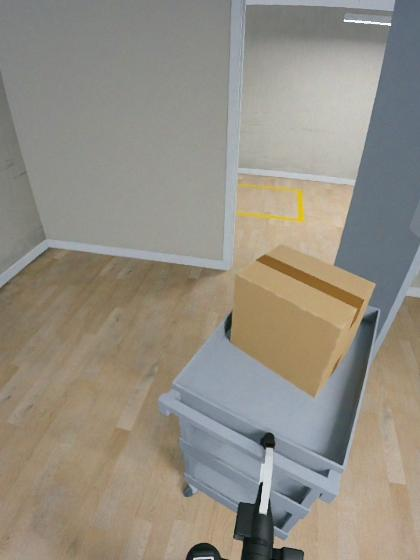

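{"op": "move", "data": {
  "blocking": false,
  "r2": {"base": {"translate_m": -0.029, "strafe_m": -0.1164}, "pace": "slow", "contact_limits": {"strafe_m": 0.6}},
  "cameras": []
}}

{"op": "wait", "data": {
  "seconds": 6,
  "cameras": ["r2_head_camera", "r2_wrist_camera"]
}}

Scene clock: 3840.90 s.
move: r2 moving
r1.base_odometry: x=-1.779 y=-1.141 heading=+1.474
r1.turned_by_wheels: +0.000
r1.turned_by_imu: +0.000
r1.base_tilt: forward=-1.5 right=+1.2
r1.lidar_m: 0.67 0.57 0.88 1.08 4.65 2.70 1.46 1.19 1.21 1.34 1.10 1.10
r1.base_status: not commanded
r1.joint_positions: lift_m=+0.660 arm_m=+0.200 wrist_yaw_rad=+0.962 wrist_pitch_rad=+0.002 wrist_roll_rad=+0.000 gripper_m=-0.029
r1.joint_status: not commanded
r1.measured_speeds: translate_m=+0.000 strafe_m=+0.000 rotate_rad=+0.000 lift_m=+0.000 arm_m=+0.000 wrist_yaw_rad=+0.000 wrist_pitch_rad=+0.000 wrist_roll_rad=+0.000
r1.motor_effort: lift_m=+23(23) arm_m=-5(5) wheel_0=+12(12) wheel_1=-1(1) wheel_2=+9(9)
r1.servo_current: wrist_yaw_rad=59(59) wrist_pitch_rad=33(52) wrist_roll_rad=46(59) gripper_m=65(78)
r1.contact_limits: translate_m 0.5
r1.hand_pose: x=+0.6077 y=+0.1865 z=+0.8372 quat_wxyz=(+0.887, +0.000, +0.001, +0.462) (m; r1's base frame)
r1.wrist_depth_mm: - - 243 244 244 246 246 / - - 243 245 246 246 247 / 854 1008 244 245 245 246 248 / 866 960 245 245 246 246 248 / - - 245 246 247 248 249 / 1281 - 244 183 247 248 249 / - 143 247 180 247 249 250
r2.base_odometry: x=-2.059 y=-0.654 heading=-2.622
r2.turned_by_wheels: +0.001
r2.turned_by_imu: +0.002
r2.base_tilt: forward=-0.7 right=+0.1
r2.lidar_m: 0.41 2.58 2.22 2.26 2.60 3.42 3.43 2.79 2.46 2.46 1.50 0.35
r2.base_status: translate_m moving; strafe_m moving
r2.joint_positions: lift_m=+0.688 arm_m=+0.000 wrist_yaw_rad=-0.296 wrist_pitch_rad=+0.003 wrist_roll_rad=+1.568 gripper_m=-0.034
r2.joint_status: not commanded
r2.measured_speeds: translate_m=-0.013 strafe_m=-0.049 rotate_rad=+0.002 lift_m=+0.000 arm_m=+0.000 wrist_yaw_rad=+0.000 wrist_pitch_rad=+0.000 wrist_roll_rad=+0.000
r2.motor_effort: lift_m=+17(17) arm_m=+4(4) wheel_0=+12(13) wheel_1=-7(8) wheel_2=+9(9)
r2.servo_current: wrist_yaw_rad=52(52) wrist_pitch_rad=39(46) wrist_roll_rad=33(59) gripper_m=98(98)
r2.contact_limits: lift_m 0.2; strafe_m 0.6
r2.hand_pose: x=+0.4212 y=-0.1677 z=+0.8653 quat_wxyz=(+0.700, +0.699, -0.103, -0.106) (m; r2's base frame)
r2.wrist_depth_mm: - - 1308 130 187 190 - / - - 535 138 195 - - / - 424 418 145 204 - - / - 452 439 151 214 - - / - - 484 158 226 - - / - - 186 167 181 654 - / - - - 112 251 1708 521
pictures: none
No camera images: "cameras" was empty.

Scene clock: 3842.83 s.
earlier move: r2 done
r1.base_odometry: x=-1.779 y=-1.141 heading=+1.474
r1.turned_by_wheels: +0.000
r1.turned_by_imu: +0.000
r1.base_tilt: forward=-1.6 right=+1.3
r1.lidar_m: 0.64 0.56 0.86 1.00 4.65 2.72 1.43 1.19 1.19 1.37 1.12 1.10
r1.base_status: not commanded
r1.joint_positions: lift_m=+0.660 arm_m=+0.200 wrist_yaw_rad=+0.962 wrist_pitch_rad=+0.002 wrist_roll_rad=+0.000 gripper_m=-0.029
r1.joint_status: not commanded
r1.measured_speeds: translate_m=+0.000 strafe_m=+0.000 rotate_rad=+0.000 lift_m=+0.000 arm_m=+0.000 wrist_yaw_rad=+0.000 wrist_pitch_rad=+0.000 wrist_roll_rad=+0.000
r1.motor_effort: lift_m=+23(23) arm_m=-5(5) wheel_0=+11(12) wheel_1=-1(1) wheel_2=+9(9)
r1.servo_current: wrist_yaw_rad=46(65) wrist_pitch_rad=46(52) wrist_roll_rad=46(65) gripper_m=72(78)
r1.contact_limits: translate_m 0.5
r1.hand_pose: x=+0.6077 y=+0.1865 z=+0.8372 quat_wxyz=(+0.887, +0.000, +0.001, +0.462) (m; r1's base frame)
r1.wrist_depth_mm: - - 243 243 245 245 246 / - - 243 244 245 247 247 / 809 - 244 244 245 246 248 / 809 931 244 245 247 248 248 / 615 - 245 246 247 248 249 / - - 245 182 247 248 249 / - 143 245 180 247 249 250
r2.base_odometry: x=-2.088 y=-0.551 heading=-2.622
r2.turned_by_wheels: +0.000
r2.turned_by_imu: +0.000
r2.base_tilt: forward=-0.7 right=+0.0
r2.lidar_m: 0.39 2.71 2.33 2.36 2.73 3.44 3.43 2.69 2.33 2.35 1.44 0.38
r2.base_status: done
r2.joint_positions: lift_m=+0.688 arm_m=+0.000 wrist_yaw_rad=-0.295 wrist_pitch_rad=+0.003 wrist_roll_rad=+1.568 gripper_m=-0.034
r2.joint_status: not commanded
r2.measured_speeds: translate_m=+0.000 strafe_m=+0.000 rotate_rad=+0.000 lift_m=+0.000 arm_m=+0.000 wrist_yaw_rad=+0.000 wrist_pitch_rad=+0.000 wrist_roll_rad=+0.000
r2.motor_effort: lift_m=+17(17) arm_m=+4(4) wheel_0=+5(13) wheel_1=-3(10) wheel_2=+11(12)
r2.servo_current: wrist_yaw_rad=52(59) wrist_pitch_rad=39(46) wrist_roll_rad=52(59) gripper_m=98(104)
r2.contact_limits: lift_m 0.2; strafe_m 0.6
r2.hand_pose: x=+0.4214 y=-0.1676 z=+0.8653 quat_wxyz=(+0.700, +0.699, -0.103, -0.105) (m; r2's base frame)
r2.wrist_depth_mm: - - - 151 208 215 216 / - - 1281 155 213 - - / - - 544 159 218 - - / - 439 433 163 224 - - / - - 459 167 229 - - / - - 186 170 181 - - / - - 517 112 240 1808 -
wait: 1.93 of 6 s (r2 has come to rest)
pictures: r2_head_camera, r2_wrist_camera
Images, in order (width x height): r2_head_camera 420x560, r2_wrist_camera 616x392.

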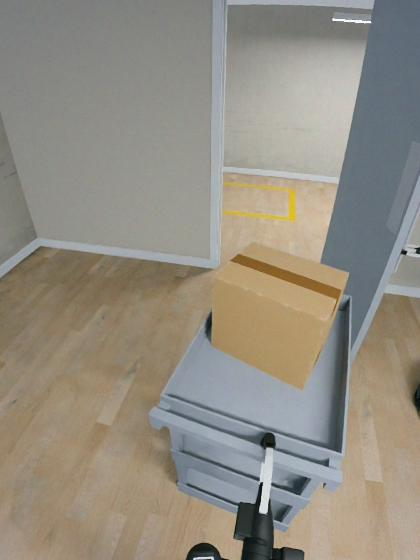

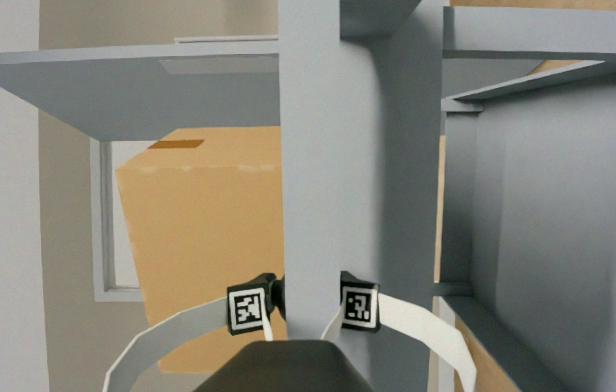

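{"op": "wait", "data": {
  "seconds": 0,
  "cameras": ["r1_head_left_camera", "r1_head_right_camera", "r2_head_right_camera"]
}}

Scene clock: 3858.47 s.
r1.base_odometry: x=-1.779 y=-1.141 heading=+1.474
r1.turned_by_wheels: +0.000
r1.turned_by_imu: +0.000
r1.base_tilt: forward=-1.6 right=+1.2
r1.lidar_m: 0.67 0.58 0.87 1.00 4.69 2.70 1.45 1.20 1.21 1.34 1.11 1.11
r1.base_status: not commanded
r1.joint_positions: lift_m=+0.660 arm_m=+0.200 wrist_yaw_rad=+0.962 wrist_pitch_rad=+0.002 wrist_roll_rad=+0.000 gripper_m=-0.029
r1.joint_status: not commanded
r1.measured_speeds: translate_m=+0.000 strafe_m=+0.000 rotate_rad=+0.000 lift_m=+0.000 arm_m=+0.000 wrist_yaw_rad=+0.000 wrist_pitch_rad=+0.000 wrist_roll_rad=+0.000
r1.motor_effort: lift_m=+23(23) arm_m=-4(5) wheel_0=+12(12) wheel_1=+0(1) wheel_2=+9(9)
r1.servo_current: wrist_yaw_rad=52(65) wrist_pitch_rad=39(52) wrist_roll_rad=39(65) gripper_m=72(78)
r1.contact_limits: translate_m 0.5
r1.hand_pose: x=+0.6077 y=+0.1865 z=+0.8372 quat_wxyz=(+0.887, +0.000, +0.001, +0.462) (m; r1's base frame)
r1.wrist_depth_mm: - - 242 244 244 246 246 / - - 243 244 245 246 248 / 809 - 244 245 246 247 248 / 809 931 245 246 246 247 248 / 609 - 245 246 247 248 249 / - - 244 182 247 249 250 / - 143 246 180 247 249 249
r2.base_odometry: x=-2.088 y=-0.551 heading=-2.622
r2.turned_by_wheels: +0.000
r2.turned_by_imu: +0.000
r2.base_tilt: forward=-0.6 right=+0.1
r2.lidar_m: 0.38 2.73 2.34 2.36 2.72 3.43 3.45 2.69 2.34 2.32 1.44 0.38
r2.base_status: done
r2.joint_positions: lift_m=+0.688 arm_m=+0.000 wrist_yaw_rad=-0.295 wrist_pitch_rad=+0.003 wrist_roll_rad=+1.568 gripper_m=-0.034
r2.joint_status: not commanded
r2.measured_speeds: translate_m=+0.000 strafe_m=+0.000 rotate_rad=+0.000 lift_m=+0.000 arm_m=+0.000 wrist_yaw_rad=+0.000 wrist_pitch_rad=+0.000 wrist_roll_rad=+0.000
r2.motor_effort: lift_m=+17(17) arm_m=+4(4) wheel_0=+5(13) wheel_1=-3(10) wheel_2=+10(12)
r2.servo_current: wrist_yaw_rad=52(59) wrist_pitch_rad=39(46) wrist_roll_rad=39(59) gripper_m=98(104)
r2.contact_limits: lift_m 0.2; strafe_m 0.6
r2.hand_pose: x=+0.4214 y=-0.1676 z=+0.8653 quat_wxyz=(+0.700, +0.699, -0.103, -0.105) (m; r2's base frame)
r2.wrist_depth_mm: - - - 151 208 213 214 / - - 1281 155 213 - - / - - 544 158 219 - - / - 439 430 163 224 - - / - - 459 167 229 - - / - - 185 171 182 - - / - - 521 112 240 1756 -
pictures: r1_head_left_camera, r1_head_right_camera, r2_head_right_camera
Images, in order (width x height): r1_head_left_camera 420x672, r1_head_right_camera 420x672, r2_head_right_camera 420x672.

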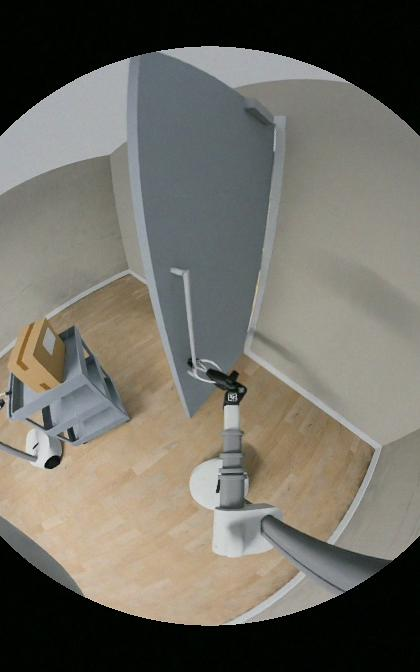

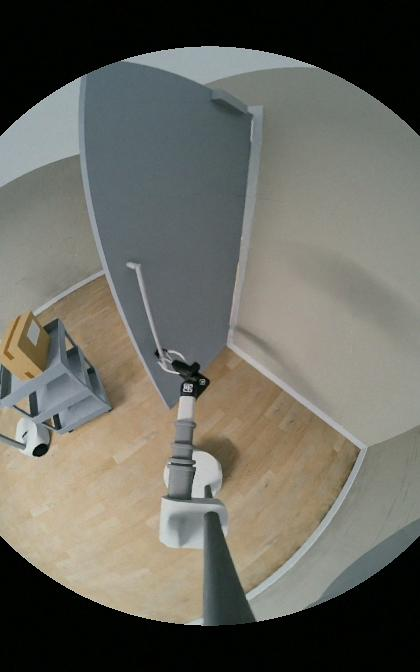

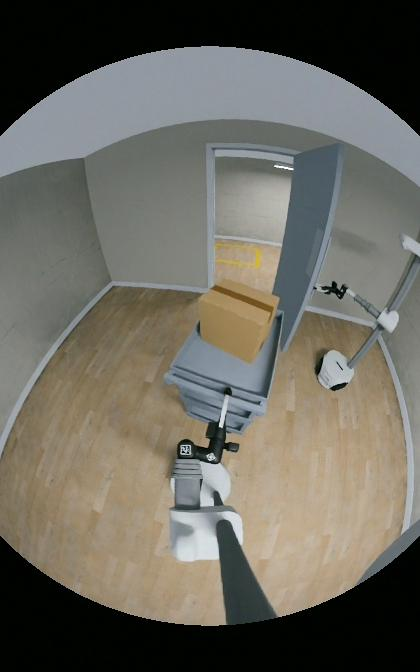

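{"op": "zoom_image", "data": {
  "camera": "r1_head_left_camera",
  "region": [0, 310, 150, 480]
}}

{"op": "zoom_image", "data": {
  "camera": "r1_head_right_camera",
  "region": [0, 300, 150, 470]
}}

Scaled by 2.965 from the camera's 420x672 image, which has a finer 600x960 frame.

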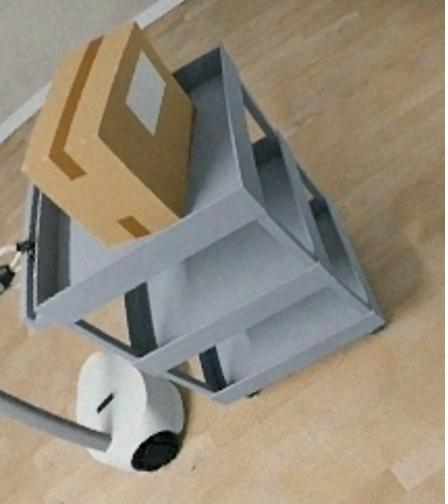

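Scaled by 2.965 from the camera's 420x672 image, which has a finer 600x960 frame.

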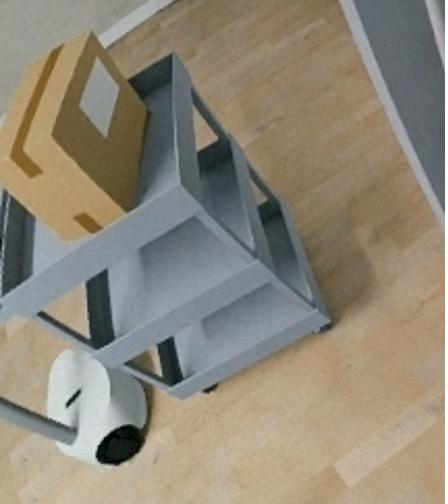

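{"op": "move", "data": {
  "blocking": false,
  "r2": {"base": {"translate_m": 0.1434, "strafe_m": -0.0439}, "pace": "slow", "contact_limits": {"translate_m": 0.6}},
  "cameras": []
}}

{"op": "wait", "data": {
  "seconds": 6,
  "cameras": ["r2_head_camera"]
}}

Scene clock: 3945.67 s.
move: r2 moving
r1.base_odometry: x=-1.779 y=-1.141 heading=+1.474
r1.turned_by_wheels: +0.000
r1.turned_by_imu: +0.000
r1.base_tilt: forward=-1.6 right=+1.2
r1.lidar_m: 0.69 0.57 0.85 0.99 4.65 2.73 1.43 1.19 1.21 1.34 1.11 1.09
r1.base_status: not commanded
r1.joint_positions: lift_m=+0.660 arm_m=+0.200 wrist_yaw_rad=+0.962 wrist_pitch_rad=+0.002 wrist_roll_rad=+0.000 gripper_m=-0.029
r1.joint_status: not commanded
r1.measured_speeds: translate_m=+0.000 strafe_m=+0.000 rotate_rad=+0.000 lift_m=+0.000 arm_m=+0.000 wrist_yaw_rad=+0.000 wrist_pitch_rad=+0.000 wrist_roll_rad=+0.000
r1.motor_effort: lift_m=+23(23) arm_m=-5(5) wheel_0=+11(12) wheel_1=-1(1) wheel_2=+9(9)
r1.servo_current: wrist_yaw_rad=39(65) wrist_pitch_rad=46(46) wrist_roll_rad=46(65) gripper_m=72(72)
r1.contact_limits: translate_m 0.5
r1.hand_pose: x=+0.6077 y=+0.1865 z=+0.8372 quat_wxyz=(+0.887, +0.000, +0.001, +0.462) (m; r1's base frame)
r1.wrist_depth_mm: - - 243 244 245 245 247 / - - 243 244 245 246 247 / 820 960 244 244 245 247 248 / 798 931 244 245 246 247 248 / 603 - 245 246 247 247 248 / - - 245 183 247 249 249 / - 142 246 180 247 249 250
r2.base_odometry: x=-2.101 y=-0.553 heading=-2.622
r2.turned_by_wheels: +0.000
r2.turned_by_imu: +0.001
r2.base_tilt: forward=-0.7 right=+0.1
r2.lidar_m: 0.36 2.69 2.36 2.35 2.72 3.45 3.44 2.70 2.33 2.32 0.41 0.39
r2.base_status: translate_m moving; strafe_m moving
r2.joint_positions: lift_m=+0.688 arm_m=+0.000 wrist_yaw_rad=-0.300 wrist_pitch_rad=+0.003 wrist_roll_rad=+1.568 gripper_m=-0.034
r2.joint_status: not commanded
r2.measured_speeds: translate_m=+0.049 strafe_m=-0.015 rotate_rad=-0.005 lift_m=+0.000 arm_m=+0.000 wrist_yaw_rad=-0.039 wrist_pitch_rad=+0.000 wrist_roll_rad=+0.000
r2.motor_effort: lift_m=+17(17) arm_m=+4(4) wheel_0=+15(15) wheel_1=+5(6) wheel_2=-12(12)
r2.servo_current: wrist_yaw_rad=65(65) wrist_pitch_rad=39(46) wrist_roll_rad=52(65) gripper_m=91(91)
r2.contact_limits: lift_m 0.2; translate_m 0.6
r2.hand_pose: x=+0.4205 y=-0.1688 z=+0.8653 quat_wxyz=(+0.700, +0.698, -0.104, -0.107) (m; r2's base frame)
r2.wrist_depth_mm: - - - 154 211 216 219 / - - - 157 216 - - / - - 521 160 220 - - / - 439 430 164 224 - - / - 462 452 167 229 - - / - - 185 170 181 - - / - - 508 112 238 - -
pictures: none
No camera images: "cameras" was empty.

Scene clock: 3947.90 s.
earlier move: r2 done
r1.base_odometry: x=-1.779 y=-1.141 heading=+1.474
r1.turned_by_wheels: +0.000
r1.turned_by_imu: +0.000
r1.base_tilt: forward=-1.5 right=+1.2
r1.lidar_m: 0.66 0.56 0.74 0.95 4.66 2.73 1.44 1.19 1.20 1.32 1.13 1.09
r1.base_status: not commanded
r1.joint_positions: lift_m=+0.660 arm_m=+0.200 wrist_yaw_rad=+0.962 wrist_pitch_rad=+0.002 wrist_roll_rad=+0.000 gripper_m=-0.029
r1.joint_status: not commanded
r1.measured_speeds: translate_m=+0.000 strafe_m=+0.000 rotate_rad=+0.000 lift_m=+0.000 arm_m=+0.000 wrist_yaw_rad=+0.000 wrist_pitch_rad=+0.000 wrist_roll_rad=+0.000
r1.motor_effort: lift_m=+23(23) arm_m=-4(5) wheel_0=+11(12) wheel_1=+0(1) wheel_2=+9(9)
r1.servo_current: wrist_yaw_rad=33(65) wrist_pitch_rad=46(52) wrist_roll_rad=46(72) gripper_m=72(78)
r1.contact_limits: translate_m 0.5
r1.hand_pose: x=+0.6077 y=+0.1865 z=+0.8372 quat_wxyz=(+0.887, +0.000, +0.001, +0.462) (m; r1's base frame)
r1.wrist_depth_mm: - - 242 243 244 247 247 / - - 243 244 245 246 246 / 691 788 243 245 246 247 247 / 691 798 244 246 246 247 247 / 508 - 245 246 246 248 250 / - - 244 183 247 249 249 / - 143 246 180 248 249 249
r2.base_odometry: x=-2.234 y=-0.584 heading=-2.623
r2.turned_by_wheels: -0.001
r2.turned_by_imu: -0.001
r2.base_tilt: forward=-0.7 right=+0.1
r2.lidar_m: 0.41 2.53 2.37 2.34 2.73 3.60 3.59 2.68 2.33 2.31 0.38 0.36
r2.base_status: done
r2.joint_positions: lift_m=+0.688 arm_m=+0.000 wrist_yaw_rad=-0.307 wrist_pitch_rad=+0.003 wrist_roll_rad=+1.568 gripper_m=-0.034
r2.joint_status: not commanded
r2.measured_speeds: translate_m=+0.000 strafe_m=+0.000 rotate_rad=+0.000 lift_m=+0.000 arm_m=+0.000 wrist_yaw_rad=+0.000 wrist_pitch_rad=+0.000 wrist_roll_rad=+0.000
r2.motor_effort: lift_m=+17(17) arm_m=+4(4) wheel_0=+2(15) wheel_1=+3(7) wheel_2=-10(17)
r2.servo_current: wrist_yaw_rad=59(65) wrist_pitch_rad=46(46) wrist_roll_rad=52(65) gripper_m=98(98)
r2.contact_limits: lift_m 0.2; translate_m 0.6
r2.hand_pose: x=+0.4194 y=-0.1704 z=+0.8653 quat_wxyz=(+0.700, +0.698, -0.107, -0.109) (m; r2's base frame)
r2.wrist_depth_mm: - - - 145 200 206 - / - - 1160 149 207 - - / - 418 452 155 213 - - / - 445 436 161 222 - - / 1983 - 466 165 229 - - / - - 185 170 182 741 - / - - - 112 242 1808 549
wait: 2.23 of 6 s (r2 has come to rest)
pictures: r2_head_camera
Images, in order (width x height): r2_head_camera 420x560.

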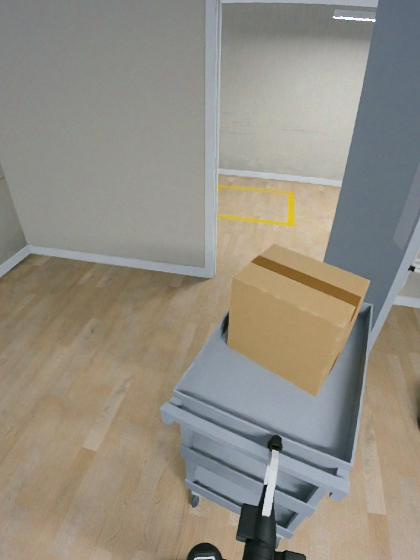

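{"op": "move", "data": {
  "blocking": false,
  "r2": {"base": {"translate_m": -0.378, "strafe_m": 0.0532}, "pace": "slow", "contact_limits": {"translate_m": 0.6}},
  "cameras": []
}}

{"op": "wait", "data": {
  "seconds": 8,
  "cameras": ["r2_head_camera", "r2_wrist_camera"]
}}

Scene clock: 4044.73 s.
move: r2 moving
r1.base_odometry: x=-1.779 y=-1.141 heading=+1.474
r1.turned_by_wheels: +0.000
r1.turned_by_imu: +0.000
r1.base_tilt: forward=-1.6 right=+1.3
r1.lidar_m: 0.68 0.56 0.75 0.95 4.67 2.73 1.44 1.20 1.20 1.37 1.11 1.11
r1.base_status: not commanded
r1.joint_positions: lift_m=+0.660 arm_m=+0.200 wrist_yaw_rad=+0.962 wrist_pitch_rad=+0.002 wrist_roll_rad=+0.000 gripper_m=-0.029
r1.joint_status: not commanded
r1.measured_speeds: translate_m=+0.000 strafe_m=+0.000 rotate_rad=+0.000 lift_m=+0.000 arm_m=+0.000 wrist_yaw_rad=+0.000 wrist_pitch_rad=+0.000 wrist_roll_rad=+0.000
r1.motor_effort: lift_m=+23(23) arm_m=-4(5) wheel_0=+11(12) wheel_1=-1(1) wheel_2=+9(9)
r1.servo_current: wrist_yaw_rad=46(72) wrist_pitch_rad=39(46) wrist_roll_rad=59(59) gripper_m=72(78)
r1.contact_limits: translate_m 0.5
r1.hand_pose: x=+0.6077 y=+0.1865 z=+0.8372 quat_wxyz=(+0.887, +0.000, +0.001, +0.462) (m; r1's base frame)
r1.wrist_depth_mm: - - 242 244 244 246 246 / - - 243 244 245 246 247 / 699 809 243 244 245 247 247 / 699 809 244 245 246 248 247 / 517 244 245 246 247 248 249 / - - 245 183 248 248 249 / - 143 246 180 248 249 250
r2.base_odometry: x=-2.223 y=-0.579 heading=-2.623
r2.turned_by_wheels: -0.001
r2.turned_by_imu: +0.000
r2.base_tilt: forward=-0.7 right=+0.1
r2.lidar_m: 0.40 2.55 2.37 2.37 2.74 3.58 3.58 2.68 2.33 2.34 0.38 0.36
r2.base_status: translate_m moving; strafe_m moving
r2.joint_positions: lift_m=+0.688 arm_m=+0.000 wrist_yaw_rad=-0.307 wrist_pitch_rad=+0.003 wrist_roll_rad=+1.568 gripper_m=-0.034
r2.joint_status: not commanded
r2.measured_speeds: translate_m=-0.048 strafe_m=+0.007 rotate_rad=+0.002 lift_m=+0.000 arm_m=+0.000 wrist_yaw_rad=+0.000 wrist_pitch_rad=+0.000 wrist_roll_rad=+0.000
r2.motor_effort: lift_m=+17(17) arm_m=+4(4) wheel_0=-12(13) wheel_1=-7(8) wheel_2=+8(9)
r2.servo_current: wrist_yaw_rad=59(59) wrist_pitch_rad=46(46) wrist_roll_rad=59(59) gripper_m=85(98)
r2.contact_limits: lift_m 0.2; translate_m 0.6
r2.hand_pose: x=+0.4194 y=-0.1704 z=+0.8653 quat_wxyz=(+0.700, +0.698, -0.107, -0.109) (m; r2's base frame)
r2.wrist_depth_mm: - - - 145 201 207 - / - - 1182 149 207 - - / - 415 452 155 213 - - / 1983 445 433 160 221 - - / - - 462 166 228 - - / - - 185 170 182 741 - / - - - 112 243 1808 549
pictures: none
No camera images: "cameras" was empty.

Scene clock: 4049.33 s.
earlier move: r2 done
r1.base_odometry: x=-1.779 y=-1.141 heading=+1.474
r1.turned_by_wheels: +0.000
r1.turned_by_imu: +0.000
r1.base_tilt: forward=-1.6 right=+1.3
r1.lidar_m: 0.67 0.55 0.91 0.96 1.66 2.68 1.47 1.18 1.18 1.33 1.12 1.08
r1.base_status: not commanded
r1.joint_positions: lift_m=+0.660 arm_m=+0.200 wrist_yaw_rad=+0.962 wrist_pitch_rad=+0.002 wrist_roll_rad=+0.000 gripper_m=-0.029
r1.joint_status: not commanded
r1.measured_speeds: translate_m=+0.000 strafe_m=+0.000 rotate_rad=+0.000 lift_m=+0.000 arm_m=+0.000 wrist_yaw_rad=+0.000 wrist_pitch_rad=+0.000 wrist_roll_rad=+0.000
r1.motor_effort: lift_m=+23(23) arm_m=-5(5) wheel_0=+11(12) wheel_1=-1(1) wheel_2=+9(9)
r1.servo_current: wrist_yaw_rad=52(72) wrist_pitch_rad=39(52) wrist_roll_rad=46(72) gripper_m=72(78)
r1.contact_limits: translate_m 0.5
r1.hand_pose: x=+0.6077 y=+0.1865 z=+0.8372 quat_wxyz=(+0.887, +0.000, +0.001, +0.462) (m; r1's base frame)
r1.wrist_depth_mm: - - 242 243 245 245 247 / - - 244 244 245 245 247 / - - 244 245 245 246 247 / - - 244 245 246 247 248 / - - 244 246 247 247 249 / - - 245 182 247 248 249 / - 151 245 180 248 250 249
r2.base_odometry: x=-1.880 y=-0.443 heading=-2.623
r2.turned_by_wheels: +0.000
r2.turned_by_imu: +0.000
r2.base_tilt: forward=-0.7 right=+0.0
r2.lidar_m: 0.36 2.81 2.41 2.43 2.82 3.19 3.22 2.65 2.29 2.29 0.40 0.39
r2.base_status: done
r2.joint_positions: lift_m=+0.688 arm_m=+0.000 wrist_yaw_rad=-0.301 wrist_pitch_rad=+0.003 wrist_roll_rad=+1.568 gripper_m=-0.034
r2.joint_status: not commanded
r2.measured_speeds: translate_m=+0.000 strafe_m=+0.000 rotate_rad=+0.000 lift_m=+0.000 arm_m=+0.000 wrist_yaw_rad=+0.000 wrist_pitch_rad=+0.000 wrist_roll_rad=+0.000
r2.motor_effort: lift_m=+17(17) arm_m=-4(4) wheel_0=-9(14) wheel_1=-5(8) wheel_2=+5(15)
r2.servo_current: wrist_yaw_rad=33(59) wrist_pitch_rad=39(52) wrist_roll_rad=39(59) gripper_m=98(104)
r2.contact_limits: lift_m 0.2; translate_m 0.6
r2.hand_pose: x=+0.4204 y=-0.1691 z=+0.8653 quat_wxyz=(+0.700, +0.698, -0.105, -0.107) (m; r2's base frame)
r2.wrist_depth_mm: - - - 169 229 236 236 / - - - 169 230 1499 1229 / - - - 170 230 - - / - - 433 170 231 - - / - 455 445 171 232 - - / - - 185 172 182 - - / - - 480 112 233 - -
wait: 4.60 of 8 s (r2 has come to rest)
pictures: r2_head_camera, r2_wrist_camera
Images, in order (width x height): r2_head_camera 420x560, r2_wrist_camera 616x392.

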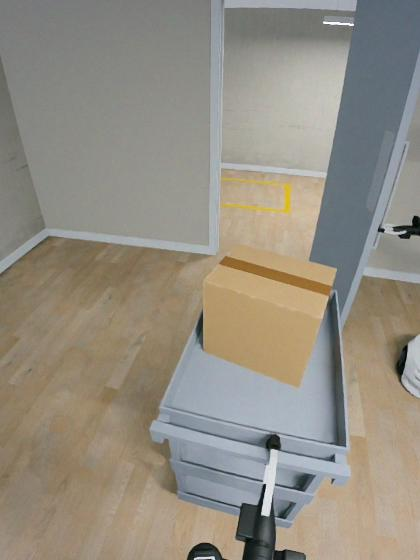

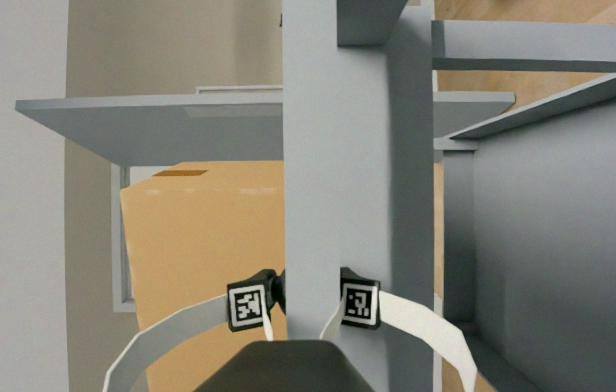

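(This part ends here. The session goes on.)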